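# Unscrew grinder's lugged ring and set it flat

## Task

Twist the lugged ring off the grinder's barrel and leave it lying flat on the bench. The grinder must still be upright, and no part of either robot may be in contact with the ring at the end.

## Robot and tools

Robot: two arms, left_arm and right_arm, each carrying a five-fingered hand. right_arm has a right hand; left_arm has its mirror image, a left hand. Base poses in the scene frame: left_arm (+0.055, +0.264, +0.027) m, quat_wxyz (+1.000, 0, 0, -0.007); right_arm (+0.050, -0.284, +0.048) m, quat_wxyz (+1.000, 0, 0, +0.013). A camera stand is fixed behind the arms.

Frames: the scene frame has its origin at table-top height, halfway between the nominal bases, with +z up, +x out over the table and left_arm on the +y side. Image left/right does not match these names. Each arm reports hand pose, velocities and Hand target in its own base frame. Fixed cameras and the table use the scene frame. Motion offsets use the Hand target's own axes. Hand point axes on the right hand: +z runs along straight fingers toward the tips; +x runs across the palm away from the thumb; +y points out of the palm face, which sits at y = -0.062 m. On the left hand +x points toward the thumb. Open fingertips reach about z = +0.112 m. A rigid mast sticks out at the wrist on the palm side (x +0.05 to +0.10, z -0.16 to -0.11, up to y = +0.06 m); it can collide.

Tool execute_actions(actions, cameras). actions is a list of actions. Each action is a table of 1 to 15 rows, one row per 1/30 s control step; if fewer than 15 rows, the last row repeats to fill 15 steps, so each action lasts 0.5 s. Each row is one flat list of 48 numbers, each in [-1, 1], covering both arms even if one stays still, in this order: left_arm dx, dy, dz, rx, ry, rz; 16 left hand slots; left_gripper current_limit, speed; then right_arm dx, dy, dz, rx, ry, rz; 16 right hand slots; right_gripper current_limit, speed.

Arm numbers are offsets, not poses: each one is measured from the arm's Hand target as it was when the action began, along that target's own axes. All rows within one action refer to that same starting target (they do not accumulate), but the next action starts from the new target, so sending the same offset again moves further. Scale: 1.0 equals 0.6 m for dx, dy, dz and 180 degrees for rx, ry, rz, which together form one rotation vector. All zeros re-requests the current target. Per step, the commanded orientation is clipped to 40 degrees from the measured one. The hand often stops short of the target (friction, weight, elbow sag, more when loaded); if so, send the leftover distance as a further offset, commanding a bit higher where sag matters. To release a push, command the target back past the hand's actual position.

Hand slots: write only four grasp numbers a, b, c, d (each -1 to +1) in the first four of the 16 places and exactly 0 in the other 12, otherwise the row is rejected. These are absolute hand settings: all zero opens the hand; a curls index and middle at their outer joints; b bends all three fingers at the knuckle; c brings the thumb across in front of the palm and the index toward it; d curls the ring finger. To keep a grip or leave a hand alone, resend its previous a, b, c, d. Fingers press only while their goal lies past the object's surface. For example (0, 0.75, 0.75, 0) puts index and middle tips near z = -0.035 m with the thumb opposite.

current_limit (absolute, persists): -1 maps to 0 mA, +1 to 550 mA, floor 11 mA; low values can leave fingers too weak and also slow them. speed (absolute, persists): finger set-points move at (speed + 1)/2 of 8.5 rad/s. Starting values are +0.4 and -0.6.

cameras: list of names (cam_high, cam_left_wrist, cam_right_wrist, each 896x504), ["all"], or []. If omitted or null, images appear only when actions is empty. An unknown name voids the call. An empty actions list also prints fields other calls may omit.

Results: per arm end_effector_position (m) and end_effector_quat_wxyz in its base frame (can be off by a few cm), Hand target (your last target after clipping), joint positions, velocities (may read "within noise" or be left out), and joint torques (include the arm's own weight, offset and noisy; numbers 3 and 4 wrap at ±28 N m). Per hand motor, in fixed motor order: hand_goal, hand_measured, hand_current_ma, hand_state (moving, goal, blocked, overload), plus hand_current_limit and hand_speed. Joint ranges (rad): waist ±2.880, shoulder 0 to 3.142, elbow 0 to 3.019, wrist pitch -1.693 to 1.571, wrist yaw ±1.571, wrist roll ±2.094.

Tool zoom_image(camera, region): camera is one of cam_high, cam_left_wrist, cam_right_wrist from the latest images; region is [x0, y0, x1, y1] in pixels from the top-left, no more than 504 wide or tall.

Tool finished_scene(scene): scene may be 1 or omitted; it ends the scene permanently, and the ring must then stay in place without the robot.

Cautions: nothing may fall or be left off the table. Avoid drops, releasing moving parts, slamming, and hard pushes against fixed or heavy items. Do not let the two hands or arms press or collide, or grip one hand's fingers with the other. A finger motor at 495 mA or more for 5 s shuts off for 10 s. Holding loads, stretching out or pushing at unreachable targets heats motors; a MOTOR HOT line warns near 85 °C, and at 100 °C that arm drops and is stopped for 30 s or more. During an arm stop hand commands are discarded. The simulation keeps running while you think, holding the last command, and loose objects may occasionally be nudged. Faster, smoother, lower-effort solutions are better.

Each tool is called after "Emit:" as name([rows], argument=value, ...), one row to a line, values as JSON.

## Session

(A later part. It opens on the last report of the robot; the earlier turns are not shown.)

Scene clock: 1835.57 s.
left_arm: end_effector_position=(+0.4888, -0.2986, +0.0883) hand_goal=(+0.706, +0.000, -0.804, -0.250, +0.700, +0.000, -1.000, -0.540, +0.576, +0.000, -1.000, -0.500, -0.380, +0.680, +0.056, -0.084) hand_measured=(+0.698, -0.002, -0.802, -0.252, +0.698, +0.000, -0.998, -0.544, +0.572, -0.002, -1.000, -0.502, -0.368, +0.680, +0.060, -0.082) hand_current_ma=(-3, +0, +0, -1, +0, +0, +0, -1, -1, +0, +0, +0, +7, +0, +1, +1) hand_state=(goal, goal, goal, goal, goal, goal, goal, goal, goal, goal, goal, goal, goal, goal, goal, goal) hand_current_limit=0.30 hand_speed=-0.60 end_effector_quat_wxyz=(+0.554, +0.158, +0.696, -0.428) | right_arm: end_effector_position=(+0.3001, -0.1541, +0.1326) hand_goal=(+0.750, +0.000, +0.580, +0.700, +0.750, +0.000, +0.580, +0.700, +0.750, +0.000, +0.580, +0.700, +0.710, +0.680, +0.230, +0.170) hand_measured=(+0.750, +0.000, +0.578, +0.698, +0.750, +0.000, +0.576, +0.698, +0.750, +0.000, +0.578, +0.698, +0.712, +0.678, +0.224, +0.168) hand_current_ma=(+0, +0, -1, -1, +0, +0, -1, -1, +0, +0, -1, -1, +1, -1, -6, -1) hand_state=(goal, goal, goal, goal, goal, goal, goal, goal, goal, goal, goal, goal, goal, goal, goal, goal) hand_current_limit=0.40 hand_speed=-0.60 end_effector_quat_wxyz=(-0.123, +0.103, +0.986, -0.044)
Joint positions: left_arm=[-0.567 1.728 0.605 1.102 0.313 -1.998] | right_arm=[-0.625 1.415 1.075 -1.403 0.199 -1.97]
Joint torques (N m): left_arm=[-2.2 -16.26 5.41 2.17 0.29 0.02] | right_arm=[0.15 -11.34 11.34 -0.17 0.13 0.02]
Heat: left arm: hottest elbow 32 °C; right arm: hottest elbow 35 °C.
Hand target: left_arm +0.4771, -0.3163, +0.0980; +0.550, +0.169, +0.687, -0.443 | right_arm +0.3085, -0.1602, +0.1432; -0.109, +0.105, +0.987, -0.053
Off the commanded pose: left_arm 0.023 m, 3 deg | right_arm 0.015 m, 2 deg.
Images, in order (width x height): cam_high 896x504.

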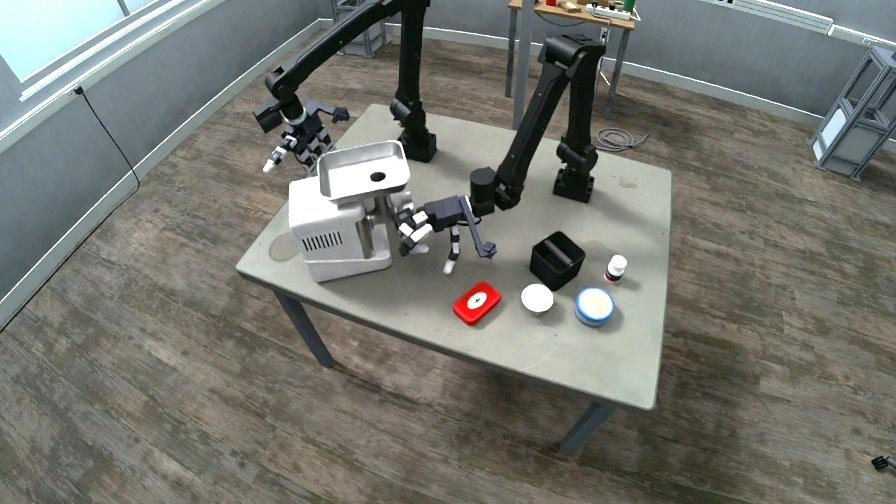

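Emit:
execute_actions([
  [[0.012,-0.026,0,0,0,0,1,0,0.7,1,0,0,0,0,0,0,0,0,0,0,0,0,0.3,-0.6,0,0,0,0,0,0,0,0,0,0,0,0,0,0,0,0,0,0,0,0,0,0,0.4,-0.6]],
], cameras=["cam_left_wrist"])

Scene clock: 1887.00 s.
left_arm: end_effector_position=(+0.4845, -0.2968, +0.0882) hand_goal=(+0.706, +0.000, -0.804, -0.250, +0.700, +0.000, -1.000, -0.540, +0.576, +0.000, -1.000, -0.500, -0.380, +0.680, +0.056, -0.084) hand_measured=(+0.688, -0.002, -0.802, -0.252, +0.698, +0.000, -0.998, -0.544, +0.572, -0.002, -1.000, -0.502, -0.368, +0.680, +0.060, -0.082) hand_current_ma=(-13, +0, +0, -1, +0, +0, +0, -1, -1, +0, +0, +0, +7, +0, +1, +1) hand_state=(goal, goal, goal, goal, goal, goal, goal, goal, goal, goal, goal, goal, goal, goal, goal, goal) hand_current_limit=0.30 hand_speed=-0.60 end_effector_quat_wxyz=(+0.561, +0.146, +0.700, -0.417) | right_arm: end_effector_position=(+0.3001, -0.1541, +0.1326) hand_goal=(+0.750, +0.000, +0.580, +0.700, +0.750, +0.000, +0.580, +0.700, +0.750, +0.000, +0.580, +0.700, +0.710, +0.680, +0.230, +0.170) hand_measured=(+0.750, +0.000, +0.578, +0.698, +0.750, +0.000, +0.576, +0.698, +0.750, +0.000, +0.578, +0.698, +0.712, +0.678, +0.224, +0.168) hand_current_ma=(+0, +0, -1, -1, +0, +0, -1, -1, +0, +0, -1, -1, +1, -1, -6, -1) hand_state=(goal, goal, goal, goal, goal, goal, goal, goal, goal, goal, goal, goal, goal, goal, goal, goal) hand_current_limit=0.40 hand_speed=-0.60 end_effector_quat_wxyz=(-0.123, +0.103, +0.986, -0.044)
Joint positions: left_arm=[-0.586 1.72 0.594 1.102 0.258 -1.998] | right_arm=[-0.625 1.415 1.075 -1.403 0.199 -1.97]
Joint torques (N m): left_arm=[-4.07 -15.91 5.09 2.41 0.85 0.03] | right_arm=[0.32 -11.58 11.37 -0.18 0.12 0.02]
Heat: left arm: hottest elbow 32 °C; right arm: hottest elbow 35 °C.
Hand target: left_arm +0.4633, -0.3269, +0.0981; +0.550, +0.170, +0.687, -0.443 | right_arm +0.3085, -0.1602, +0.1432; -0.109, +0.105, +0.987, -0.053
Off the commanded pose: left_arm 0.038 m, 4 deg | right_arm 0.015 m, 2 deg.
Images, in order (width x height): cam_left_wrist 896x504.

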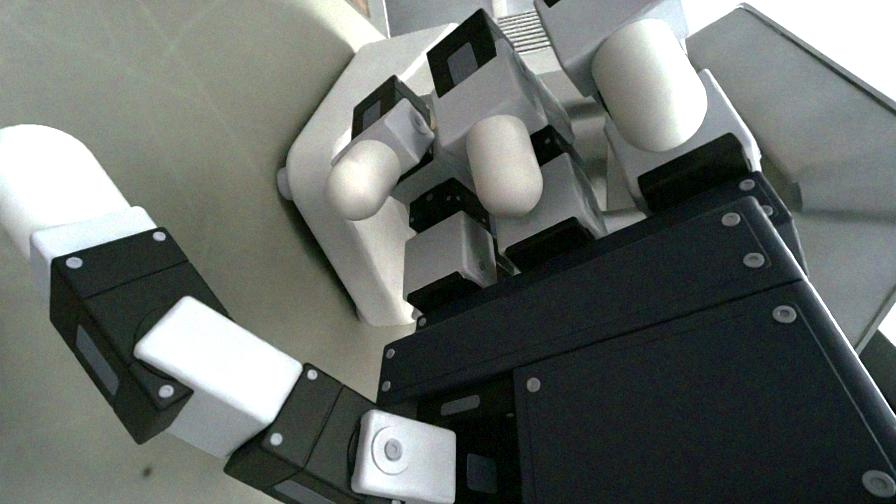

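Emit:
execute_actions([
  [[0.011,0.024,0,0,0,0,1,0,0.7,1,0,0,0,0,0,0,0,0,0,0,0,0,0.3,-0.6,0,0,0,0,0,0,0,0,0,0,0,0,0,0,0,0,0,0,0,0,0,0,0.4,-0.6]],
])

Emit:
execute_actions([
  [[0.018,0.008,0,0,0,0,1,0,0.7,1,0,0,0,0,0,0,0,0,0,0,0,0,0.3,-0.6,0,0,0,0,0,0,0,0,0,0,0,0,0,0,0,0,0,0,0,0,0,0,0.4,-0.6]],
])

Scene clock: 1943.90 s.
left_arm: end_effector_position=(+0.4849, -0.2980, +0.0900) hand_goal=(+0.706, +0.000, -0.804, -0.250, +0.700, +0.000, -1.000, -0.540, +0.576, +0.000, -1.000, -0.500, -0.380, +0.680, +0.056, -0.084) hand_measured=(+0.680, -0.002, -0.802, -0.252, +0.698, +0.000, -0.998, -0.544, +0.572, -0.002, -1.000, -0.502, -0.368, +0.680, +0.060, -0.082) hand_current_ma=(-23, +0, +0, -1, +0, +0, +0, -1, -1, +0, +0, +0, +7, +0, +1, +1) hand_state=(blocked, goal, goal, goal, goal, goal, goal, goal, goal, goal, goal, goal, goal, goal, goal, goal) hand_current_limit=0.30 hand_speed=-0.60 end_effector_quat_wxyz=(+0.564, +0.153, +0.695, -0.418) | right_arm: end_effector_position=(+0.3001, -0.1541, +0.1326) hand_goal=(+0.750, +0.000, +0.580, +0.700, +0.750, +0.000, +0.580, +0.700, +0.750, +0.000, +0.580, +0.700, +0.710, +0.680, +0.230, +0.170) hand_measured=(+0.750, +0.000, +0.578, +0.698, +0.750, +0.000, +0.576, +0.698, +0.750, +0.000, +0.578, +0.698, +0.712, +0.678, +0.224, +0.168) hand_current_ma=(+0, +0, -1, -1, +0, +0, -1, -1, +0, +0, -1, -1, +1, -1, -6, -1) hand_state=(goal, goal, goal, goal, goal, goal, goal, goal, goal, goal, goal, goal, goal, goal, goal, goal) hand_current_limit=0.40 hand_speed=-0.60 end_effector_quat_wxyz=(-0.123, +0.103, +0.986, -0.044)
Joint positions: left_arm=[-0.585 1.724 0.594 1.116 0.269 -1.989] | right_arm=[-0.625 1.415 1.075 -1.403 0.199 -1.97]
Joint torques (N m): left_arm=[-1.96 -12.57 5.39 3.02 1.35 -0.06] | right_arm=[0.15 -11.58 11.32 -0.2 0.13 0.03]
Heat: left arm: hottest elbow 31 °C; right arm: hottest elbow 35 °C.
Hand target: left_arm +0.4715, -0.3205, +0.0860; +0.550, +0.170, +0.687, -0.443 | right_arm +0.3085, -0.1602, +0.1432; -0.109, +0.105, +0.987, -0.053
Off the commanded pose: left_arm 0.027 m, 4 deg | right_arm 0.015 m, 2 deg.

Scene clock: 1944.60 s.
left_arm: end_effector_position=(+0.4857, -0.2999, +0.0863) hand_goal=(+0.706, +0.000, -0.804, -0.250, +0.700, +0.000, -1.000, -0.540, +0.576, +0.000, -1.000, -0.500, -0.380, +0.680, +0.056, -0.084) hand_measured=(+0.680, -0.002, -0.802, -0.252, +0.698, +0.000, -0.998, -0.544, +0.572, -0.002, -1.000, -0.502, -0.368, +0.680, +0.060, -0.082) hand_current_ma=(-23, +0, +0, -1, +0, +0, +0, -1, -1, +0, +0, +0, +7, +0, +1, +1) hand_state=(blocked, goal, goal, goal, goal, goal, goal, goal, goal, goal, goal, goal, goal, goal, goal, goal) hand_current_limit=0.30 hand_speed=-0.60 end_effector_quat_wxyz=(+0.570, +0.155, +0.688, -0.422) | right_arm: end_effector_position=(+0.3001, -0.1541, +0.1326) hand_goal=(+0.750, +0.000, +0.580, +0.700, +0.750, +0.000, +0.580, +0.700, +0.750, +0.000, +0.580, +0.700, +0.710, +0.680, +0.230, +0.170) hand_measured=(+0.750, +0.000, +0.578, +0.698, +0.750, +0.000, +0.576, +0.698, +0.750, +0.000, +0.578, +0.698, +0.712, +0.678, +0.224, +0.168) hand_current_ma=(+0, +0, -1, -1, +0, +0, -1, -1, +0, +0, -1, -1, +1, -1, -6, -1) hand_state=(goal, goal, goal, goal, goal, goal, goal, goal, goal, goal, goal, goal, goal, goal, goal, goal) hand_current_limit=0.40 hand_speed=-0.60 end_effector_quat_wxyz=(-0.123, +0.103, +0.986, -0.044)
Joint positions: left_arm=[-0.585 1.755 0.594 1.167 0.275 -1.988] | right_arm=[-0.625 1.415 1.075 -1.403 0.199 -1.97]
Joint torques (N m): left_arm=[-2.26 -11.63 5.05 2.82 1.08 -0.06] | right_arm=[0.38 -11.46 11.32 -0.2 0.12 0.03]
Heat: left arm: hottest elbow 31 °C; right arm: hottest elbow 35 °C.
Hand target: left_arm +0.4713, -0.3206, +0.0742; +0.550, +0.169, +0.687, -0.443 | right_arm +0.3085, -0.1602, +0.1432; -0.109, +0.105, +0.987, -0.053
Off the commanded pose: left_arm 0.028 m, 4 deg | right_arm 0.015 m, 2 deg.

Emit:
execute_actions([
  [[0.02,0.0,0,0,0,0,1,0,0.7,1,0,0,0,0,0,0,0,0,0,0,0,0,0.3,-0.6,0,0,0,0,0,0,0,0,0,0,0,0,0,0,0,0,0,0,0,0,0,0,0.4,-0.6]],
])

Emit:
execute_actions([
  [[0.025,0.0,0,0,0,0,1,0,0.7,1,0,0,0,0,0,0,0,0,0,0,0,0,0.3,-0.6,0,0,0,0,0,0,0,0,0,0,0,0,0,0,0,0,0,0,0,0,0,0,0.4,-0.6]],
], cameras=["cam_high"])

Emit:
zoom_image(camera="cam_high", region=[385, 185, 430, 230])

Scene clock: 1952.37 s.
left_arm: end_effector_position=(+0.4866, -0.3006, +0.0838) hand_goal=(+0.706, +0.000, -0.804, -0.250, +0.700, +0.000, -1.000, -0.540, +0.576, +0.000, -1.000, -0.500, -0.380, +0.680, +0.056, -0.084) hand_measured=(+0.682, -0.002, -0.802, -0.252, +0.698, +0.000, -0.998, -0.544, +0.572, -0.002, -1.000, -0.502, -0.368, +0.680, +0.060, -0.082) hand_current_ma=(-22, +0, +0, -1, +0, +0, +0, -1, -1, +0, +0, +0, +7, +0, +1, +1) hand_state=(blocked, goal, goal, goal, goal, goal, goal, goal, goal, goal, goal, goal, goal, goal, goal, goal) hand_current_limit=0.30 hand_speed=-0.60 end_effector_quat_wxyz=(+0.576, +0.155, +0.680, -0.425) | right_arm: end_effector_position=(+0.3001, -0.1541, +0.1326) hand_goal=(+0.750, +0.000, +0.580, +0.700, +0.750, +0.000, +0.580, +0.700, +0.750, +0.000, +0.580, +0.700, +0.710, +0.680, +0.230, +0.170) hand_measured=(+0.750, +0.000, +0.578, +0.698, +0.750, +0.000, +0.576, +0.698, +0.750, +0.000, +0.578, +0.698, +0.712, +0.678, +0.224, +0.168) hand_current_ma=(+0, +0, -1, -1, +0, +0, -1, -1, +0, +0, -1, -1, +1, -1, -6, -1) hand_state=(goal, goal, goal, goal, goal, goal, goal, goal, goal, goal, goal, goal, goal, goal, goal, goal) hand_current_limit=0.40 hand_speed=-0.60 end_effector_quat_wxyz=(-0.123, +0.103, +0.986, -0.044)
Joint positions: left_arm=[-0.585 1.782 0.594 1.215 0.275 -1.99] | right_arm=[-0.625 1.415 1.075 -1.403 0.199 -1.97]
Joint torques (N m): left_arm=[-2.96 -11.16 4.46 2.5 0.64 -0.03] | right_arm=[0.21 -11.4 11.38 -0.2 0.14 0.02]
Heat: left arm: hottest elbow 31 °C; right arm: hottest elbow 35 °C.
Hand target: left_arm +0.4673, -0.3237, +0.0634; +0.550, +0.169, +0.687, -0.443 | right_arm +0.3085, -0.1602, +0.1432; -0.109, +0.105, +0.987, -0.053
Off the commanded pose: left_arm 0.036 m, 4 deg | right_arm 0.015 m, 2 deg.

Scene clock: 1953.07 s.
left_arm: end_effector_position=(+0.4831, -0.3044, +0.0664) hand_goal=(+0.706, +0.000, -0.804, -0.250, +0.700, +0.000, -1.000, -0.540, +0.576, +0.000, -1.000, -0.500, -0.380, +0.680, +0.056, -0.084) hand_measured=(+0.688, -0.002, -0.802, -0.252, +0.698, +0.000, -0.998, -0.544, +0.572, -0.002, -1.000, -0.502, -0.368, +0.680, +0.060, -0.082) hand_current_ma=(-12, +0, +0, -1, +0, +0, +0, -1, -1, +0, +0, +0, +6, +0, +1, +1) hand_state=(goal, goal, goal, goal, goal, goal, goal, goal, goal, goal, goal, goal, goal, goal, goal, goal) hand_current_limit=0.30 hand_speed=-0.60 end_effector_quat_wxyz=(+0.573, +0.153, +0.684, -0.424) | right_arm: end_effector_position=(+0.3001, -0.1541, +0.1326) hand_goal=(+0.750, +0.000, +0.580, +0.700, +0.750, +0.000, +0.580, +0.700, +0.750, +0.000, +0.580, +0.700, +0.710, +0.680, +0.230, +0.170) hand_measured=(+0.750, +0.000, +0.578, +0.698, +0.750, +0.000, +0.576, +0.698, +0.750, +0.000, +0.578, +0.698, +0.712, +0.678, +0.224, +0.168) hand_current_ma=(+0, +0, -1, -1, +0, +0, -1, -1, +0, +0, -1, -1, +1, -1, -6, -1) hand_state=(goal, goal, goal, goal, goal, goal, goal, goal, goal, goal, goal, goal, goal, goal, goal, goal) hand_current_limit=0.40 hand_speed=-0.60 end_effector_quat_wxyz=(-0.123, +0.103, +0.986, -0.044)
Joint positions: left_arm=[-0.599 1.834 0.594 1.258 0.258 -1.992] | right_arm=[-0.625 1.415 1.075 -1.403 0.199 -1.97]
Joint torques (N m): left_arm=[-3.14 -12.16 3.99 2.8 0.67 -0.01] | right_arm=[0.21 -11.4 11.38 -0.13 0.11 0.04]
Heat: left arm: hottest elbow 31 °C; right arm: hottest elbow 35 °C.
Hand target: left_arm +0.4621, -0.3276, +0.0497; +0.550, +0.169, +0.687, -0.443 | right_arm +0.3085, -0.1602, +0.1432; -0.109, +0.105, +0.987, -0.053
Off the commanded pose: left_arm 0.035 m, 4 deg | right_arm 0.015 m, 2 deg.
Images, in order (width x height): cam_high 896x504.

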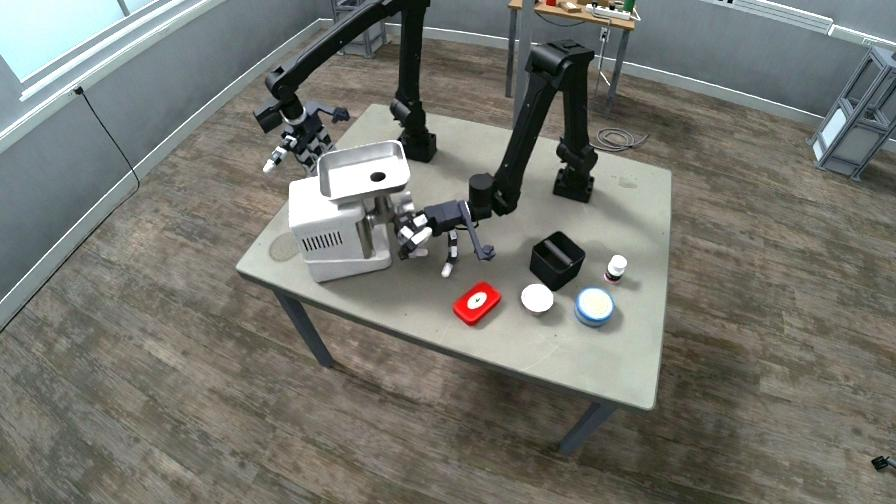

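Scaled by 11.200 from the camera's 896x504 image, which has a finer 1280x720 frame.

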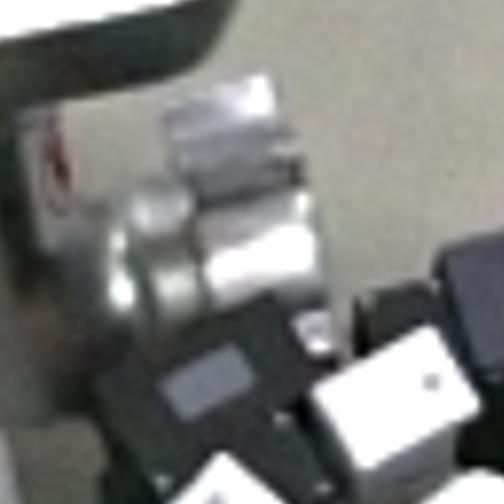

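Emit:
execute_actions([
  [[-0.03,0.05,-0.01,0,0,0,1,0,0.7,1,0,0,0,0,0,0,0,0,0,0,0,0,0.3,-0.6,0,0,0,0,0,0,0,0,0,0,0,0,0,0,0,0,0,0,0,0,0,0,0.4,-0.6]],
  [[-0.056,0.03,0,0,0,0,1,0,0.7,1,0,0,0,0,0,0,0,0,0,0,0,0,0.3,-0.6,0,0,0,0,0,0,0,0,0,0,0,0,0,0,0,0,0,0,0,0,0,0,0.4,-0.6]],
])

Scene clock: 1987.07 s.
left_arm: end_effector_position=(+0.4970, -0.2796, +0.0599) hand_goal=(+0.706, +0.000, -0.804, -0.250, +0.700, +0.000, -1.000, -0.540, +0.576, +0.000, -1.000, -0.500, -0.380, +0.680, +0.056, -0.084) hand_measured=(+0.698, -0.002, -0.802, -0.252, +0.698, +0.000, -0.998, -0.544, +0.572, -0.002, -1.000, -0.502, -0.368, +0.680, +0.058, -0.082) hand_current_ma=(-4, +0, +0, -1, +0, +0, +0, -1, -1, +0, +0, +0, +6, +0, +1, +1) hand_state=(goal, goal, goal, goal, goal, goal, goal, goal, goal, goal, goal, goal, goal, goal, goal, goal) hand_current_limit=0.30 hand_speed=-0.60 end_effector_quat_wxyz=(+0.539, +0.172, +0.697, -0.440) | right_arm: end_effector_position=(+0.3001, -0.1541, +0.1326) hand_goal=(+0.750, +0.000, +0.580, +0.700, +0.750, +0.000, +0.580, +0.700, +0.750, +0.000, +0.580, +0.700, +0.710, +0.680, +0.230, +0.170) hand_measured=(+0.750, +0.000, +0.578, +0.698, +0.750, +0.000, +0.576, +0.698, +0.750, +0.000, +0.578, +0.698, +0.712, +0.678, +0.224, +0.168) hand_current_ma=(+0, +0, -1, -1, +0, +0, -1, -1, +0, +0, -1, -1, +1, -1, -6, -1) hand_state=(goal, goal, goal, goal, goal, goal, goal, goal, goal, goal, goal, goal, goal, goal, goal, goal) hand_current_limit=0.40 hand_speed=-0.60 end_effector_quat_wxyz=(-0.123, +0.103, +0.986, -0.044)
Joint positions: left_arm=[-0.492 1.809 0.599 1.175 0.433 -1.999] | right_arm=[-0.625 1.415 1.075 -1.403 0.199 -1.97]
Joint torques (N m): left_arm=[2.14 -15.97 7.3 1.51 0.12 0.02] | right_arm=[0.03 -11.4 11.23 -0.21 0.11 0.01]
Heat: left arm: hottest elbow 31 °C; right arm: hottest elbow 36 °C.
Hand target: left_arm +0.5105, -0.2833, +0.0760; +0.550, +0.169, +0.687, -0.443 | right_arm +0.3085, -0.1602, +0.1432; -0.109, +0.105, +0.987, -0.053
Off the commanded pose: left_arm 0.021 m, 2 deg | right_arm 0.015 m, 2 deg.

Emit:
execute_actions([
  [[-0.0529,-0.0247,0,0,0,0.0556,1,0,0.7,1,0,0,0,0,0,0,0,0,0,0,0,0,0.3,-0.6,0,0,0,0,0,0,0,0,0,0,0,0,0,0,0,0,0,0,0,0,0,0,0.4,-0.6]],
  [[-0.0563,-0.0151,0,0,0,0.0556,1,0,0.7,1,0,0,0,0,0,0,0,0,0,0,0,0,0.3,-0.6,0,0,0,0,0,0,0,0,0,0,0,0,0,0,0,0,0,0,0,0,0,0,0.4,-0.6]],
  [[-0.0581,-0.0051,0,0,0,0,1,0,0.7,1,0,0,0,0,0,0,0,0,0,0,0,0,0.3,-0.6,0,0,0,0,0,0,0,0,0,0,0,0,0,0,0,0,0,0,0,0,0,0,0.4,-0.6]],
  [[-0.0581,-0.0051,0,0,0,0,1,0,0.7,1,0,0,0,0,0,0,0,0,0,0,0,0,0.3,-0.6,0,0,0,0,0,0,0,0,0,0,0,0,0,0,0,0,0,0,0,0,0,0,0.4,-0.6]],
])

Scene clock: 1996.70 s.
left_arm: end_effector_position=(+0.5028, -0.2708, +0.1952) hand_goal=(+0.706, +0.000, -0.804, -0.250, +0.700, +0.000, -1.000, -0.540, +0.576, +0.000, -1.000, -0.500, -0.380, +0.680, +0.056, -0.084) hand_measured=(+0.704, -0.002, -0.802, -0.252, +0.698, +0.000, -0.998, -0.544, +0.572, -0.002, -1.000, -0.502, -0.368, +0.680, +0.058, -0.082) hand_current_ma=(-1, +0, +0, -1, +0, +0, +0, -1, -1, +0, +0, +0, +6, +0, +1, +1) hand_state=(goal, goal, goal, goal, goal, goal, goal, goal, goal, goal, goal, goal, goal, goal, goal, goal) hand_current_limit=0.30 hand_speed=-0.60 end_effector_quat_wxyz=(+0.608, +0.279, +0.662, -0.338) | right_arm: end_effector_position=(+0.3001, -0.1541, +0.1326) hand_goal=(+0.750, +0.000, +0.580, +0.700, +0.750, +0.000, +0.580, +0.700, +0.750, +0.000, +0.580, +0.700, +0.710, +0.680, +0.230, +0.170) hand_measured=(+0.750, +0.000, +0.578, +0.698, +0.750, +0.000, +0.576, +0.698, +0.750, +0.000, +0.578, +0.698, +0.712, +0.678, +0.224, +0.168) hand_current_ma=(+0, +0, -1, -1, +0, +0, -1, -1, +0, +0, -1, -1, +1, -1, -6, -1) hand_state=(goal, goal, goal, goal, goal, goal, goal, goal, goal, goal, goal, goal, goal, goal, goal, goal) hand_current_limit=0.40 hand_speed=-0.60 end_effector_quat_wxyz=(-0.123, +0.103, +0.986, -0.044)
Joint positions: left_arm=[-0.509 1.455 0.635 0.787 0.398 -1.665] | right_arm=[-0.625 1.415 1.075 -1.403 0.199 -1.97]
Joint torques (N m): left_arm=[-0.32 -12.81 10.73 1.68 0.12 0.22] | right_arm=[-0.09 -11.34 11.33 -0.23 0.12 0.04]
Heat: left arm: hottest elbow 31 °C; right arm: hottest elbow 36 °C.
Hand target: left_arm +0.5106, -0.2836, +0.2160; +0.618, +0.286, +0.647, -0.341 | right_arm +0.3085, -0.1602, +0.1432; -0.109, +0.105, +0.987, -0.053
Off the commanded pose: left_arm 0.026 m, 2 deg | right_arm 0.015 m, 2 deg.

Emit:
execute_actions([
  [[0,0,0,0,0,0,1,0.4,0,1,0,0,0,0,0,0,0,0,0,0,0,0,0.4,-0.6,0,0,0,0,0,0,0,0,0,0,0,0,0,0,0,0,0,0,0,0,0,0,0.4,-0.6]],
  [[0,0,0,0,0,0,1,0.4,-1,1,0,0,0,0,0,0,0,0,0,0,0,0,0.4,-0.6,0,0,0,0,0,0,0,0,0,0,0,0,0,0,0,0,0,0,0,0,0,0,0.4,-0.6]],
], cameras=["all"])

Scene clock: 2001.63 s.
left_arm: end_effector_position=(+0.5027, -0.2708, +0.1951) hand_goal=(+0.760, +0.000, +0.250, -0.170, +0.000, +0.000, -1.000, -1.000, -0.450, +0.000, -1.000, -0.420, +1.000, +0.680, +0.480, +0.250) hand_measured=(+0.756, +0.002, +0.246, -0.174, +0.014, +0.000, -0.930, -0.756, +0.004, -0.002, -0.968, -0.448, +0.990, +0.680, +0.474, +0.248) hand_current_ma=(-1, +0, -1, -1, +8, +0, +114, +385, +385, +0, +31, -25, -4, +0, -3, -1) hand_state=(goal, goal, goal, goal, goal, goal, blocked, blocked, blocked, goal, blocked, blocked, goal, goal, goal, goal) hand_current_limit=0.40 hand_speed=-0.60 end_effector_quat_wxyz=(+0.608, +0.280, +0.662, -0.338) | right_arm: end_effector_position=(+0.3001, -0.1541, +0.1326) hand_goal=(+0.750, +0.000, +0.580, +0.700, +0.750, +0.000, +0.580, +0.700, +0.750, +0.000, +0.580, +0.700, +0.710, +0.680, +0.230, +0.170) hand_measured=(+0.750, +0.000, +0.578, +0.698, +0.750, +0.000, +0.576, +0.698, +0.750, +0.000, +0.578, +0.698, +0.712, +0.678, +0.224, +0.168) hand_current_ma=(+0, +0, -1, -1, +0, +0, -1, -1, +0, +0, -1, -1, +1, -1, -6, -1) hand_state=(goal, goal, goal, goal, goal, goal, goal, goal, goal, goal, goal, goal, goal, goal, goal, goal) hand_current_limit=0.40 hand_speed=-0.60 end_effector_quat_wxyz=(-0.123, +0.103, +0.986, -0.044)
Joint positions: left_arm=[-0.509 1.455 0.635 0.786 0.398 -1.665] | right_arm=[-0.625 1.415 1.075 -1.403 0.199 -1.97]
Joint torques (N m): left_arm=[-0.15 -12.75 10.71 1.61 0.08 0.16] | right_arm=[0.26 -11.4 11.26 -0.2 0.12 0.02]
Heat: left arm: hottest elbow 31 °C; right arm: hottest elbow 36 °C.
Hand target: left_arm +0.5107, -0.2834, +0.2160; +0.618, +0.286, +0.648, -0.341 | right_arm +0.3085, -0.1602, +0.1432; -0.109, +0.105, +0.987, -0.053
Off the commanded pose: left_arm 0.026 m, 2 deg | right_arm 0.015 m, 2 deg.

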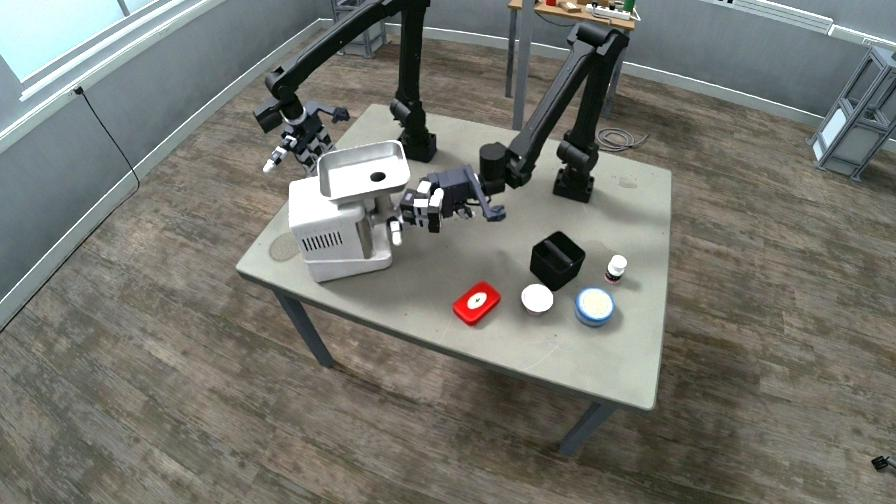

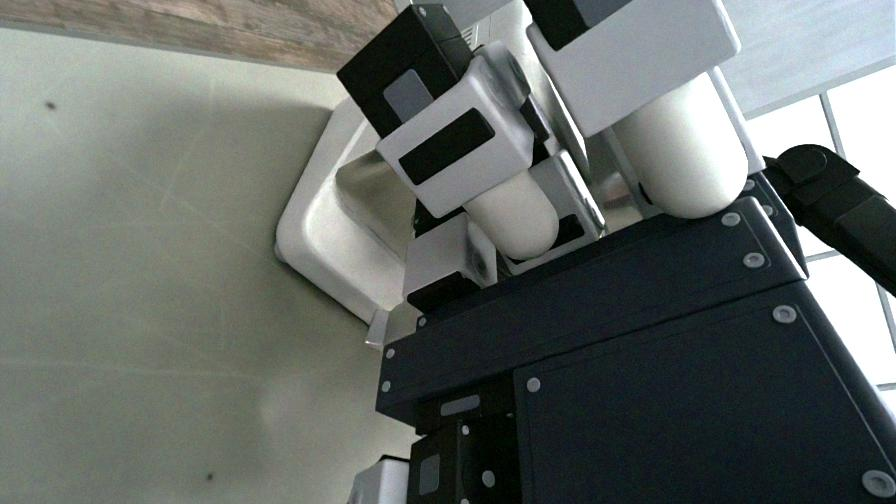

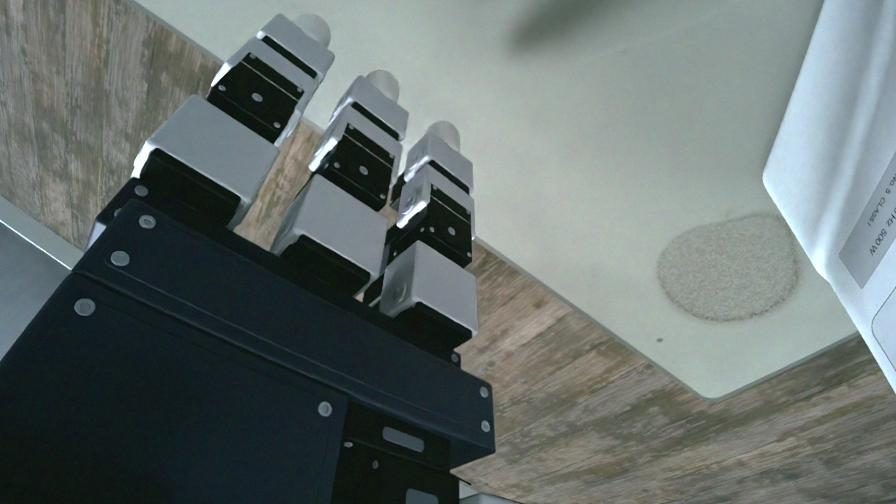

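Emit:
execute_actions([
  [[0,0,0,0,0,0,0.8,0.4,-1,0.6,0,0,0,0,0,0,0,0,0,0,0,0,0.4,-0.6,0,0,0,0,0,0,0,0,0,0,0,0,0,0,0,0,0,0,0,0,0,0,0.4,-0.6]],
])

Emit:
zoom_image(camera="cam_high", region=[370, 155, 490, 265])

Scene clock: 2037.10 s.
left_arm: end_effector_position=(+0.5027, -0.2708, +0.1951) hand_goal=(+0.700, +0.000, +0.470, +0.020, -0.030, +0.000, -0.780, -0.760, -0.290, +0.000, -0.380, +0.040, +1.000, +0.680, +0.480, +0.280) hand_measured=(+0.702, +0.002, +0.466, +0.016, -0.028, +0.000, -0.782, -0.756, -0.286, +0.000, -0.382, +0.038, +0.990, +0.680, +0.474, +0.276) hand_current_ma=(+0, +0, -1, -1, +0, +0, +0, +1, +1, +0, -1, +0, -4, +0, -3, -1) hand_state=(goal, goal, goal, goal, goal, goal, goal, goal, goal, goal, goal, goal, goal, goal, goal, goal) hand_current_limit=0.40 hand_speed=-0.60 end_effector_quat_wxyz=(+0.608, +0.280, +0.662, -0.338) | right_arm: end_effector_position=(+0.3001, -0.1541, +0.1326) hand_goal=(+0.750, +0.000, +0.580, +0.700, +0.750, +0.000, +0.580, +0.700, +0.750, +0.000, +0.580, +0.700, +0.710, +0.680, +0.230, +0.170) hand_measured=(+0.750, +0.000, +0.578, +0.698, +0.750, +0.000, +0.576, +0.698, +0.750, +0.000, +0.578, +0.698, +0.712, +0.678, +0.224, +0.168) hand_current_ma=(+0, +0, -1, -1, +0, +0, -1, -1, +0, +0, -1, -1, +1, -1, -6, -1) hand_state=(goal, goal, goal, goal, goal, goal, goal, goal, goal, goal, goal, goal, goal, goal, goal, goal) hand_current_limit=0.40 hand_speed=-0.60 end_effector_quat_wxyz=(-0.123, +0.103, +0.986, -0.044)
Joint positions: left_arm=[-0.509 1.455 0.635 0.786 0.398 -1.665] | right_arm=[-0.625 1.415 1.075 -1.403 0.199 -1.97]
Joint torques (N m): left_arm=[0.09 -12.63 10.7 1.65 0.1 0.19] | right_arm=[-0.03 -11.46 11.34 -0.14 0.12 0.04]
Heat: left arm: hottest elbow 32 °C; right arm: hottest elbow 36 °C.
Hand target: left_arm +0.5107, -0.2834, +0.2160; +0.618, +0.286, +0.648, -0.341 | right_arm +0.3085, -0.1602, +0.1432; -0.109, +0.105, +0.987, -0.053
Off the commanded pose: left_arm 0.026 m, 2 deg | right_arm 0.015 m, 2 deg.

Scaled by 4.200 from the camera's 896x504 image, which has a finer 1280x720 frame.
This view is cut from an older image: the scene may have changed since it was taken.

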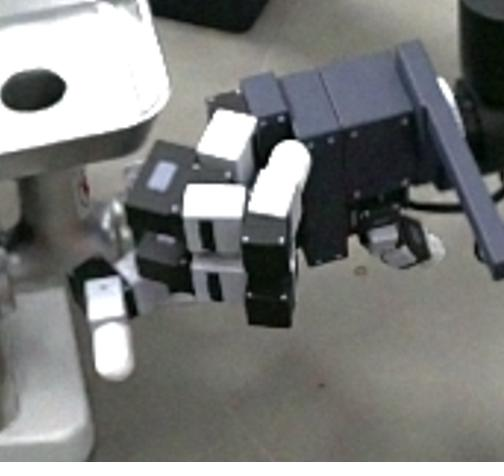

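Emit:
execute_actions(actions=[], cameras=["cam_left_wrist", "cam_high"])

Emit:
zoom_image(camera="cam_left_wrist", region=[320, 200, 480, 360])

Emit:
zoom_image(camera="cam_high", region=[370, 165, 450, 235])

Scene clock: 2056.53 s.
left_arm: end_effector_position=(+0.5027, -0.2708, +0.1951) hand_goal=(+0.700, +0.000, +0.470, +0.020, -0.030, +0.000, -0.780, -0.760, -0.290, +0.000, -0.380, +0.040, +1.000, +0.680, +0.480, +0.280) hand_measured=(+0.702, +0.002, +0.466, +0.016, -0.028, +0.000, -0.782, -0.756, -0.286, +0.000, -0.382, +0.038, +0.990, +0.680, +0.474, +0.276) hand_current_ma=(+0, +0, -1, -1, +0, +0, +0, +1, +1, +0, -1, +0, -4, +0, -3, -1) hand_state=(goal, goal, goal, goal, goal, goal, goal, goal, goal, goal, goal, goal, goal, goal, goal, goal) hand_current_limit=0.40 hand_speed=-0.60 end_effector_quat_wxyz=(+0.608, +0.280, +0.662, -0.338) | right_arm: end_effector_position=(+0.3001, -0.1541, +0.1326) hand_goal=(+0.750, +0.000, +0.580, +0.700, +0.750, +0.000, +0.580, +0.700, +0.750, +0.000, +0.580, +0.700, +0.710, +0.680, +0.230, +0.170) hand_measured=(+0.750, +0.000, +0.578, +0.698, +0.750, +0.000, +0.576, +0.698, +0.750, +0.000, +0.578, +0.698, +0.712, +0.678, +0.224, +0.168) hand_current_ma=(+0, +0, -1, -1, +0, +0, -1, -1, +0, +0, -1, -1, +1, -1, -6, -1) hand_state=(goal, goal, goal, goal, goal, goal, goal, goal, goal, goal, goal, goal, goal, goal, goal, goal) hand_current_limit=0.40 hand_speed=-0.60 end_effector_quat_wxyz=(-0.123, +0.103, +0.986, -0.044)
Joint positions: left_arm=[-0.509 1.455 0.635 0.786 0.398 -1.665] | right_arm=[-0.625 1.415 1.075 -1.403 0.199 -1.97]
Joint velocities: within noise
Joint torques (N m): left_arm=[-0.26 -12.81 10.69 1.61 0.09 0.18] | right_arm=[0.26 -11.4 11.38 -0.21 0.13 0.03]
Heat: left arm: hottest elbow 33 °C; right arm: hottest elbow 36 °C.
Hand target: left_arm +0.5107, -0.2834, +0.2160; +0.618, +0.286, +0.648, -0.341 | right_arm +0.3085, -0.1602, +0.1432; -0.109, +0.105, +0.987, -0.053
Off the commanded pose: left_arm 0.026 m, 2 deg | right_arm 0.015 m, 2 deg.
Images, in order (width x height): cam_high 896x504, cam_left_wrist 896x504.

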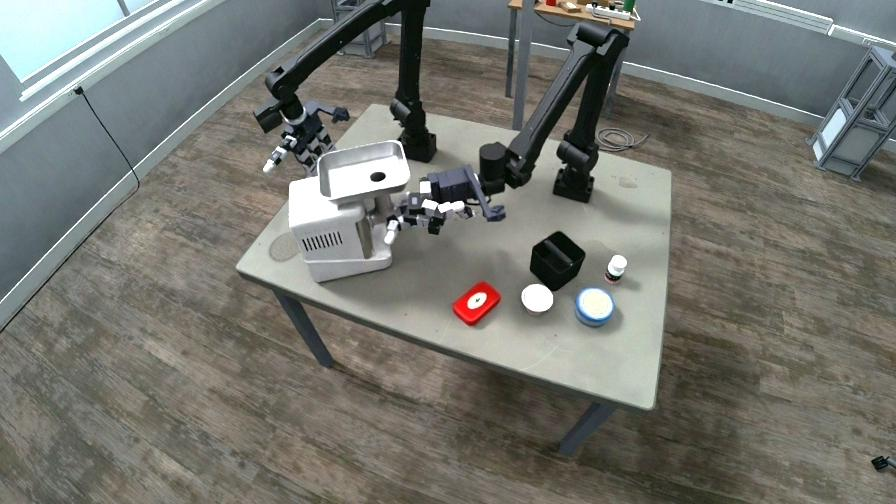

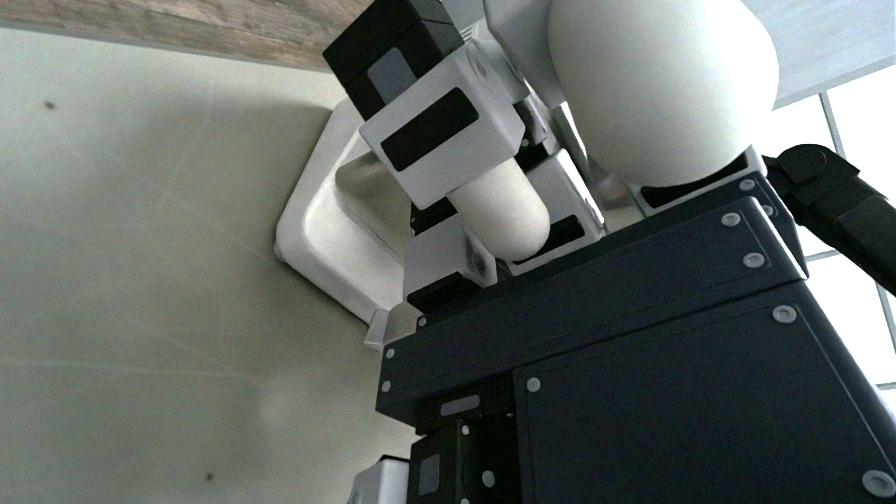

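Scaled by 3.150 from the camera's 896x504 image, which has a finer 1280x720 frame.

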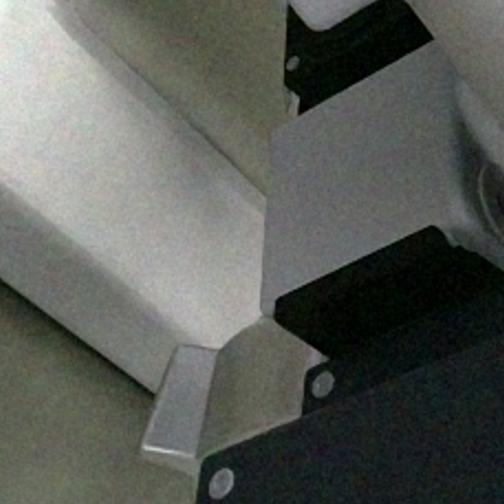

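Scaled by 6.300 from the camera's 896x504 image, which has a finer 1280x720 frame.

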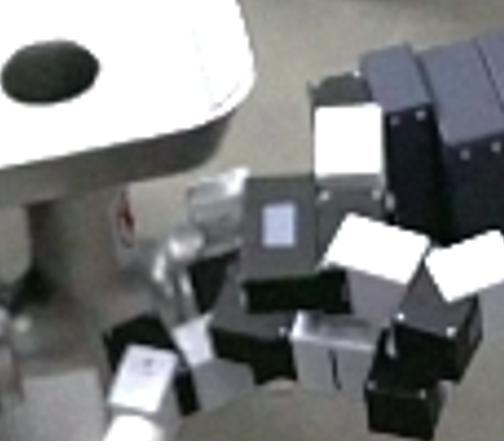

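Emit:
execute_actions([
  [[0.025,-0.04,0.01,0,0,0,0.8,0.4,-1,0.6,0,0,0,0,0,0,0,0,0,0,0,0,0.4,-0.6,0,0,0,0,0,0,0,0,0,0,0,0,0,0,0,0,0,0,0,0,0,0,0.4,-0.6]],
  [[0.016,-0.056,0.01,0,0,0,0.8,0.4,-1,0.6,0,0,0,0,0,0,0,0,0,0,0,0,0.4,-0.6,0,0,0,0,0,0,0,0,0,0,0,0,0,0,0,0,0,0,0,0,0,0,0.4,-0.6]],
], cameras=["cam_high", "cam_left_wrist"])

Emit:
zoom_image(camera="cam_high", region=[370, 165, 450, 235])

Emit:
zoom_image(camera="cam_left_wrist", region=[320, 200, 480, 360])

Scene clock: 2079.10 s.
left_arm: end_effector_position=(+0.4820, -0.3023, +0.2030) hand_goal=(+0.700, +0.000, +0.470, +0.020, -0.030, +0.000, -0.780, -0.760, -0.290, +0.000, -0.380, +0.040, +1.000, +0.680, +0.480, +0.280) hand_measured=(+0.700, +0.002, +0.468, +0.016, -0.044, +0.000, -0.782, -0.756, -0.288, +0.000, -0.382, +0.038, +0.992, +0.680, +0.474, +0.278) hand_current_ma=(+0, +0, +0, -1, -9, +0, +0, +1, +0, +0, +0, +0, -3, +0, -3, -1) hand_state=(goal, goal, goal, goal, goal, goal, goal, goal, goal, goal, goal, goal, goal, goal, goal, goal) hand_current_limit=0.40 hand_speed=-0.60 end_effector_quat_wxyz=(+0.627, +0.265, +0.656, -0.326) | right_arm: end_effector_position=(+0.3001, -0.1541, +0.1326) hand_goal=(+0.750, +0.000, +0.580, +0.700, +0.750, +0.000, +0.580, +0.700, +0.750, +0.000, +0.580, +0.700, +0.710, +0.680, +0.230, +0.170) hand_measured=(+0.750, +0.000, +0.578, +0.698, +0.750, +0.000, +0.576, +0.698, +0.750, +0.000, +0.578, +0.698, +0.712, +0.678, +0.224, +0.168) hand_current_ma=(+0, +0, -1, -1, +0, +0, -1, -1, +0, +0, -1, -1, +1, -1, -6, -1) hand_state=(goal, goal, goal, goal, goal, goal, goal, goal, goal, goal, goal, goal, goal, goal, goal, goal) hand_current_limit=0.40 hand_speed=-0.60 end_effector_quat_wxyz=(-0.123, +0.103, +0.986, -0.044)
Joint positions: left_arm=[-0.63 1.457 0.632 0.824 0.235 -1.666] | right_arm=[-0.625 1.415 1.075 -1.403 0.199 -1.97]
Joint torques (N m): left_arm=[-3.37 -9.76 7.94 2.78 0.44 0.21] | right_arm=[0.15 -11.05 11.26 -0.21 0.12 0.03]
Heat: left arm: hottest elbow 34 °C; right arm: hottest elbow 36 °C.
Hand target: left_arm +0.4706, -0.3292, +0.1967; +0.618, +0.286, +0.647, -0.341 | right_arm +0.3085, -0.1602, +0.1432; -0.109, +0.105, +0.987, -0.053
Off the commanded pose: left_arm 0.030 m, 3 deg | right_arm 0.015 m, 2 deg.
Images, in order (width x height): cam_high 896x504, cam_left_wrist 896x504.

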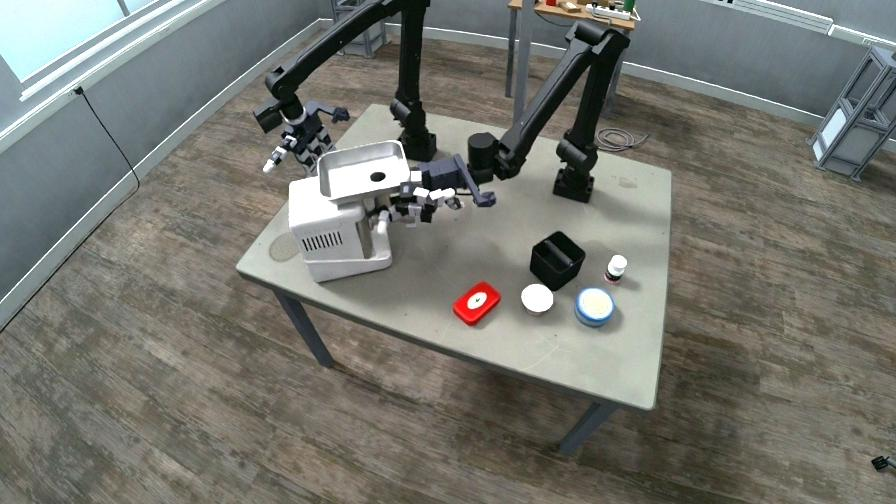

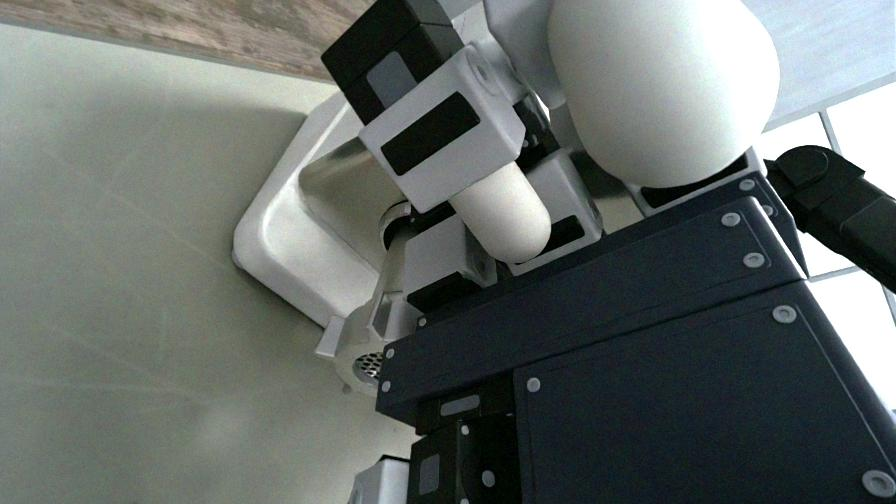

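Scaled by 6.300 from the camera's 896x504 image, which has a finer 1280x720 frame.

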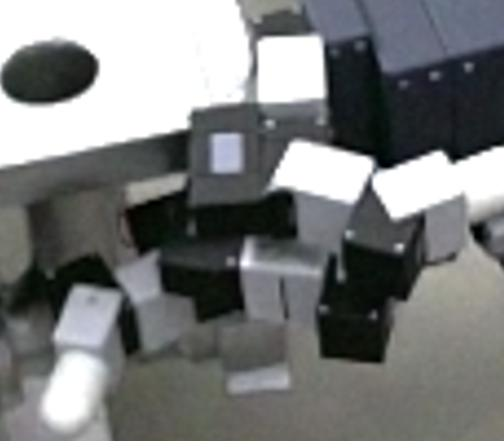

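Scaled by 3.150 from the camera's 896x504 image, which has a finer 1280x720 frame.

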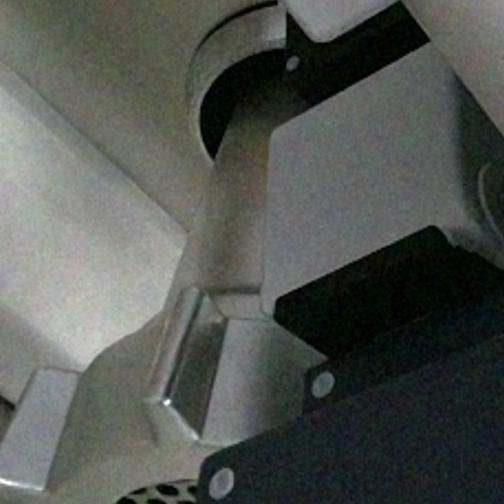

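Emit:
execute_actions([
  [[0.02,0.033,0,0,0,0,0.8,0.4,-1,0.6,0,0,0,0,0,0,0,0,0,0,0,0,0.4,-0.6,0,0,0,0,0,0,0,0,0,0,0,0,0,0,0,0,0,0,0,0,0,0,0.4,-0.6]],
  [[0.03,0,0,0,0,0,0.8,0.4,-1,0.6,0,0,0,0,0,0,0,0,0,0,0,0,0.4,-0.6,0,0,0,0,0,0,0,0,0,0,0,0,0,0,0,0,0,0,0,0,0,0,0.4,-0.6]],
])

Scene clock: 2088.53 s.
left_arm: end_effector_position=(+0.4876, -0.3073, +0.1999) hand_goal=(+0.700, +0.000, +0.470, +0.020, -0.030, +0.000, -0.780, -0.760, -0.290, +0.000, -0.380, +0.040, +1.000, +0.680, +0.480, +0.280) hand_measured=(+0.700, +0.002, +0.468, +0.016, -0.046, +0.000, -0.782, -0.756, -0.292, +0.000, -0.382, +0.038, +0.992, +0.680, +0.474, +0.278) hand_current_ma=(+0, +0, +0, -1, -11, +0, +0, +1, +0, +0, +0, +0, -3, +0, -3, -1) hand_state=(goal, goal, goal, goal, goal, goal, goal, goal, goal, goal, goal, goal, goal, goal, goal, goal) hand_current_limit=0.40 hand_speed=-0.60 end_effector_quat_wxyz=(+0.645, +0.272, +0.628, -0.340) | right_arm: end_effector_position=(+0.3001, -0.1541, +0.1326) hand_goal=(+0.750, +0.000, +0.580, +0.700, +0.750, +0.000, +0.580, +0.700, +0.750, +0.000, +0.580, +0.700, +0.710, +0.680, +0.230, +0.170) hand_measured=(+0.750, +0.000, +0.578, +0.698, +0.750, +0.000, +0.576, +0.698, +0.750, +0.000, +0.578, +0.698, +0.712, +0.678, +0.224, +0.168) hand_current_ma=(+0, +0, -1, -1, +0, +0, -1, -1, +0, +0, -1, -1, +1, -1, -6, -1) hand_state=(goal, goal, goal, goal, goal, goal, goal, goal, goal, goal, goal, goal, goal, goal, goal, goal) hand_current_limit=0.40 hand_speed=-0.60 end_effector_quat_wxyz=(-0.123, +0.103, +0.986, -0.044)
Joint positions: left_arm=[-0.617 1.525 0.627 0.965 0.277 -1.666] | right_arm=[-0.625 1.415 1.075 -1.403 0.199 -1.97]
Joint torques (N m): left_arm=[-0.5 -8.06 6.82 1.85 0.45 0.19] | right_arm=[0.15 -11.58 11.32 -0.14 0.13 0.02]
Heat: left arm: hottest elbow 34 °C; right arm: hottest elbow 36 °C.
Hand target: left_arm +0.4842, -0.3186, +0.1652; +0.619, +0.286, +0.647, -0.341 | right_arm +0.3085, -0.1602, +0.1432; -0.109, +0.105, +0.987, -0.053
Off the commanded pose: left_arm 0.037 m, 4 deg | right_arm 0.015 m, 2 deg.

Emit:
execute_actions([
  [[-0.05,0.02,-0.01,0,0,0,0.8,0.4,-1,0.6,0,0,0,0,0,0,0,0,0,0,0,0,0.4,-0.6,0,0,0,0,0,0,0,0,0,0,0,0,0,0,0,0,0,0,0,0,0,0,0.4,-0.6]],
  [[-0.03,0.06,-0.01,0,0,0,0.8,0.4,-1,0.6,0,0,0,0,0,0,0,0,0,0,0,0,0.4,-0.6,0,0,0,0,0,0,0,0,0,0,0,0,0,0,0,0,0,0,0,0,0,0,0.4,-0.6]],
])

Scene clock: 2099.07 s.
left_arm: end_effector_position=(+0.5053, -0.2734, +0.1822) hand_goal=(+0.700, +0.000, +0.470, +0.020, -0.030, +0.000, -0.780, -0.760, -0.290, +0.000, -0.380, +0.040, +1.000, +0.680, +0.480, +0.280) hand_measured=(+0.700, +0.002, +0.468, +0.016, -0.032, +0.000, -0.782, -0.756, -0.292, +0.000, -0.382, +0.038, +0.992, +0.680, +0.474, +0.278) hand_current_ma=(+0, +0, +0, -1, +0, +0, +0, +1, +0, +0, +0, +0, -3, +0, -3, -1) hand_state=(goal, goal, goal, goal, goal, goal, goal, goal, goal, goal, goal, goal, goal, goal, goal, goal) hand_current_limit=0.40 hand_speed=-0.60 end_effector_quat_wxyz=(+0.602, +0.285, +0.663, -0.343) | right_arm: end_effector_position=(+0.3001, -0.1541, +0.1326) hand_goal=(+0.750, +0.000, +0.580, +0.700, +0.750, +0.000, +0.580, +0.700, +0.750, +0.000, +0.580, +0.700, +0.710, +0.680, +0.230, +0.170) hand_measured=(+0.750, +0.000, +0.578, +0.698, +0.750, +0.000, +0.576, +0.698, +0.750, +0.000, +0.578, +0.698, +0.712, +0.678, +0.224, +0.168) hand_current_ma=(+0, +0, -1, -1, +0, +0, -1, -1, +0, +0, -1, -1, +1, -1, -6, -1) hand_state=(goal, goal, goal, goal, goal, goal, goal, goal, goal, goal, goal, goal, goal, goal, goal, goal) hand_current_limit=0.40 hand_speed=-0.60 end_effector_quat_wxyz=(-0.123, +0.103, +0.986, -0.044)
Joint positions: left_arm=[-0.503 1.491 0.635 0.811 0.42 -1.664] | right_arm=[-0.625 1.415 1.075 -1.403 0.199 -1.97]
Joint torques (N m): left_arm=[0.73 -13.63 10.67 1.47 0.11 0.18] | right_arm=[-0.03 -11.52 11.37 -0.18 0.11 0.03]
Heat: left arm: hottest elbow 34 °C; right arm: hottest elbow 36 °C.
Hand target: left_arm +0.5183, -0.2778, +0.2086; +0.618, +0.286, +0.647, -0.341 | right_arm +0.3085, -0.1602, +0.1432; -0.109, +0.105, +0.987, -0.053
Off the commanded pose: left_arm 0.030 m, 3 deg | right_arm 0.015 m, 2 deg.

Emit:
execute_actions([
  [[0.03,-0.05,0.002,0,0,0,0.8,0.4,-1,0.6,0,0,0,0,0,0,0,0,0,0,0,0,0.4,-0.6,0,0,0,0,0,0,0,0,0,0,0,0,0,0,0,0,0,0,0,0,0,0,0.4,-0.6]],
])

Emit:
execute_actions([
  [[0.01,-0.03,0.002,0,0,0,0.8,0.4,-1,0.6,0,0,0,0,0,0,0,0,0,0,0,0,0.4,-0.6,0,0,0,0,0,0,0,0,0,0,0,0,0,0,0,0,0,0,0,0,0,0,0.4,-0.6]],
], cameras=["cam_high", "cam_left_wrist"])

Emit:
zoom_image(camera="cam_high", region=[370, 165, 450, 235])

Emit:
zoom_image(camera="cam_left_wrist", region=[320, 200, 480, 360])

Scene clock: 2110.50 s.
left_arm: end_effector_position=(+0.4944, -0.2935, +0.1890) hand_goal=(+0.700, +0.000, +0.470, +0.020, -0.030, +0.000, -0.780, -0.760, -0.290, +0.000, -0.380, +0.040, +1.000, +0.680, +0.480, +0.280) hand_measured=(+0.698, +0.002, +0.468, +0.016, -0.032, +0.000, -0.782, -0.756, -0.292, +0.000, -0.382, +0.038, +0.992, +0.680, +0.474, +0.278) hand_current_ma=(+0, +0, +0, -1, +0, +0, +0, +1, +0, +0, +0, +0, -3, +0, -3, -1) hand_state=(goal, goal, goal, goal, goal, goal, goal, goal, goal, goal, goal, goal, goal, goal, goal, goal) hand_current_limit=0.40 hand_speed=-0.60 end_effector_quat_wxyz=(+0.612, +0.283, +0.655, -0.341) | right_arm: end_effector_position=(+0.3001, -0.1541, +0.1326) hand_goal=(+0.750, +0.000, +0.580, +0.700, +0.750, +0.000, +0.580, +0.700, +0.750, +0.000, +0.580, +0.700, +0.710, +0.680, +0.230, +0.170) hand_measured=(+0.750, +0.000, +0.578, +0.698, +0.750, +0.000, +0.576, +0.698, +0.750, +0.000, +0.578, +0.698, +0.712, +0.678, +0.224, +0.168) hand_current_ma=(+0, +0, -1, -1, +0, +0, -1, -1, +0, +0, -1, -1, +1, -1, -6, -1) hand_state=(goal, goal, goal, goal, goal, goal, goal, goal, goal, goal, goal, goal, goal, goal, goal, goal) hand_current_limit=0.40 hand_speed=-0.60 end_effector_quat_wxyz=(-0.123, +0.103, +0.986, -0.044)
Joint positions: left_arm=[-0.567 1.491 0.635 0.836 0.349 -1.664] | right_arm=[-0.625 1.415 1.075 -1.403 0.199 -1.97]
Joint torques (N m): left_arm=[-0.15 -12.28 7.66 2.71 -0.05 0.17] | right_arm=[0.21 -11.28 11.33 -0.21 0.12 0.03]
Heat: left arm: hottest elbow 34 °C; right arm: hottest elbow 36 °C.
Hand target: left_arm +0.4940, -0.2977, +0.1934; +0.618, +0.286, +0.647, -0.341 | right_arm +0.3085, -0.1602, +0.1432; -0.109, +0.105, +0.987, -0.053
Off the commanded pose: left_arm 0.006 m, 1 deg | right_arm 0.015 m, 2 deg.

Scene clock: 2111.20 s.
left_arm: end_effector_position=(+0.4851, -0.3029, +0.1893) hand_goal=(+0.700, +0.000, +0.470, +0.020, -0.030, +0.000, -0.780, -0.760, -0.290, +0.000, -0.380, +0.040, +1.000, +0.680, +0.480, +0.280) hand_measured=(+0.700, +0.002, +0.468, +0.016, -0.032, +0.000, -0.782, -0.756, -0.292, +0.000, -0.382, +0.038, +0.992, +0.680, +0.474, +0.278) hand_current_ma=(+0, +0, +0, -1, +0, +0, +0, +1, +0, +0, +0, +0, -3, +0, -3, -1) hand_state=(goal, goal, goal, goal, goal, goal, goal, goal, goal, goal, goal, goal, goal, goal, goal, goal) hand_current_limit=0.40 hand_speed=-0.60 end_effector_quat_wxyz=(+0.617, +0.280, +0.653, -0.338) | right_arm: end_effector_position=(+0.3001, -0.1541, +0.1326) hand_goal=(+0.750, +0.000, +0.580, +0.700, +0.750, +0.000, +0.580, +0.700, +0.750, +0.000, +0.580, +0.700, +0.710, +0.680, +0.230, +0.170) hand_measured=(+0.750, +0.000, +0.578, +0.698, +0.750, +0.000, +0.576, +0.698, +0.750, +0.000, +0.578, +0.698, +0.712, +0.678, +0.224, +0.168) hand_current_ma=(+0, +0, -1, -1, +0, +0, -1, -1, +0, +0, -1, -1, +1, -1, -6, -1) hand_state=(goal, goal, goal, goal, goal, goal, goal, goal, goal, goal, goal, goal, goal, goal, goal, goal) hand_current_limit=0.40 hand_speed=-0.60 end_effector_quat_wxyz=(-0.123, +0.103, +0.986, -0.044)
Joint positions: left_arm=[-0.605 1.491 0.626 0.855 0.302 -1.664] | right_arm=[-0.625 1.415 1.075 -1.403 0.199 -1.97]
Joint torques (N m): left_arm=[-0.5 -12.04 6.95 2.71 -0.05 0.19] | right_arm=[-0.03 -11.16 11.33 -0.16 0.13 0.01]
Heat: left arm: hottest elbow 34 °C; right arm: hottest elbow 36 °C.
Hand target: left_arm +0.4801, -0.3099, +0.1890; +0.618, +0.286, +0.647, -0.341 | right_arm +0.3085, -0.1602, +0.1432; -0.109, +0.105, +0.987, -0.053
Off the commanded pose: left_arm 0.009 m, 1 deg | right_arm 0.015 m, 2 deg.
Images, in order (width x height): cam_high 896x504, cam_left_wrist 896x504.

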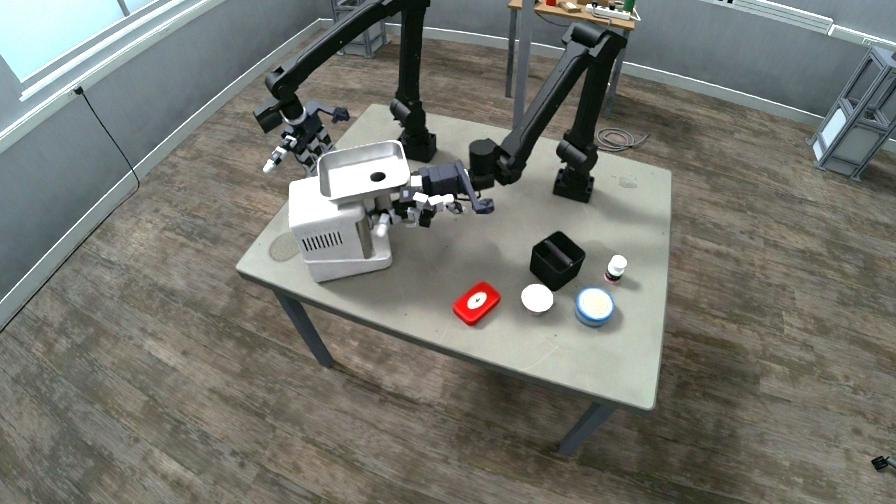

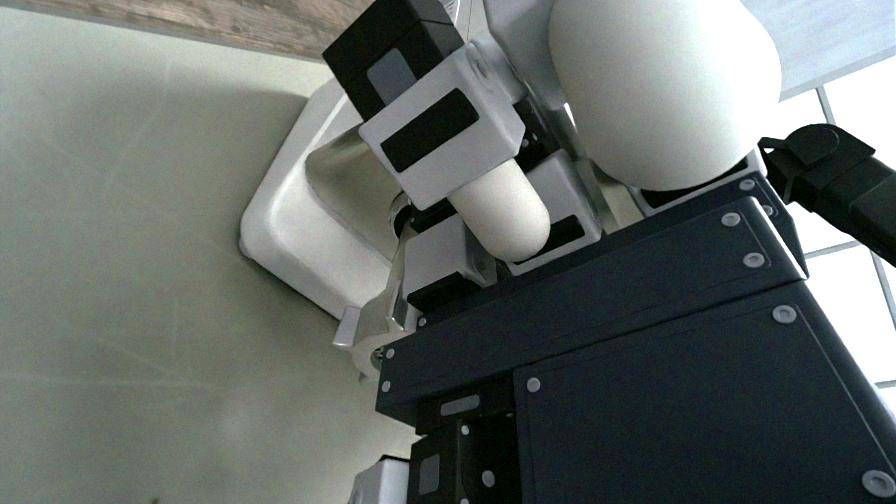

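Scaled by 6.300 from the camera's 896x504 image, which has a finer 1280x720 frame.

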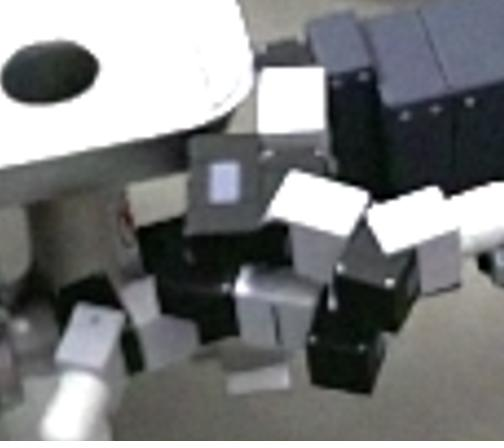

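Scaled by 3.150 from the camera's 896x504 image, which has a finer 1280x720 frame.

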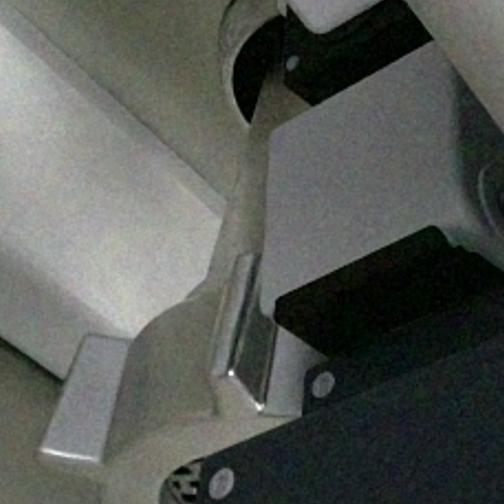

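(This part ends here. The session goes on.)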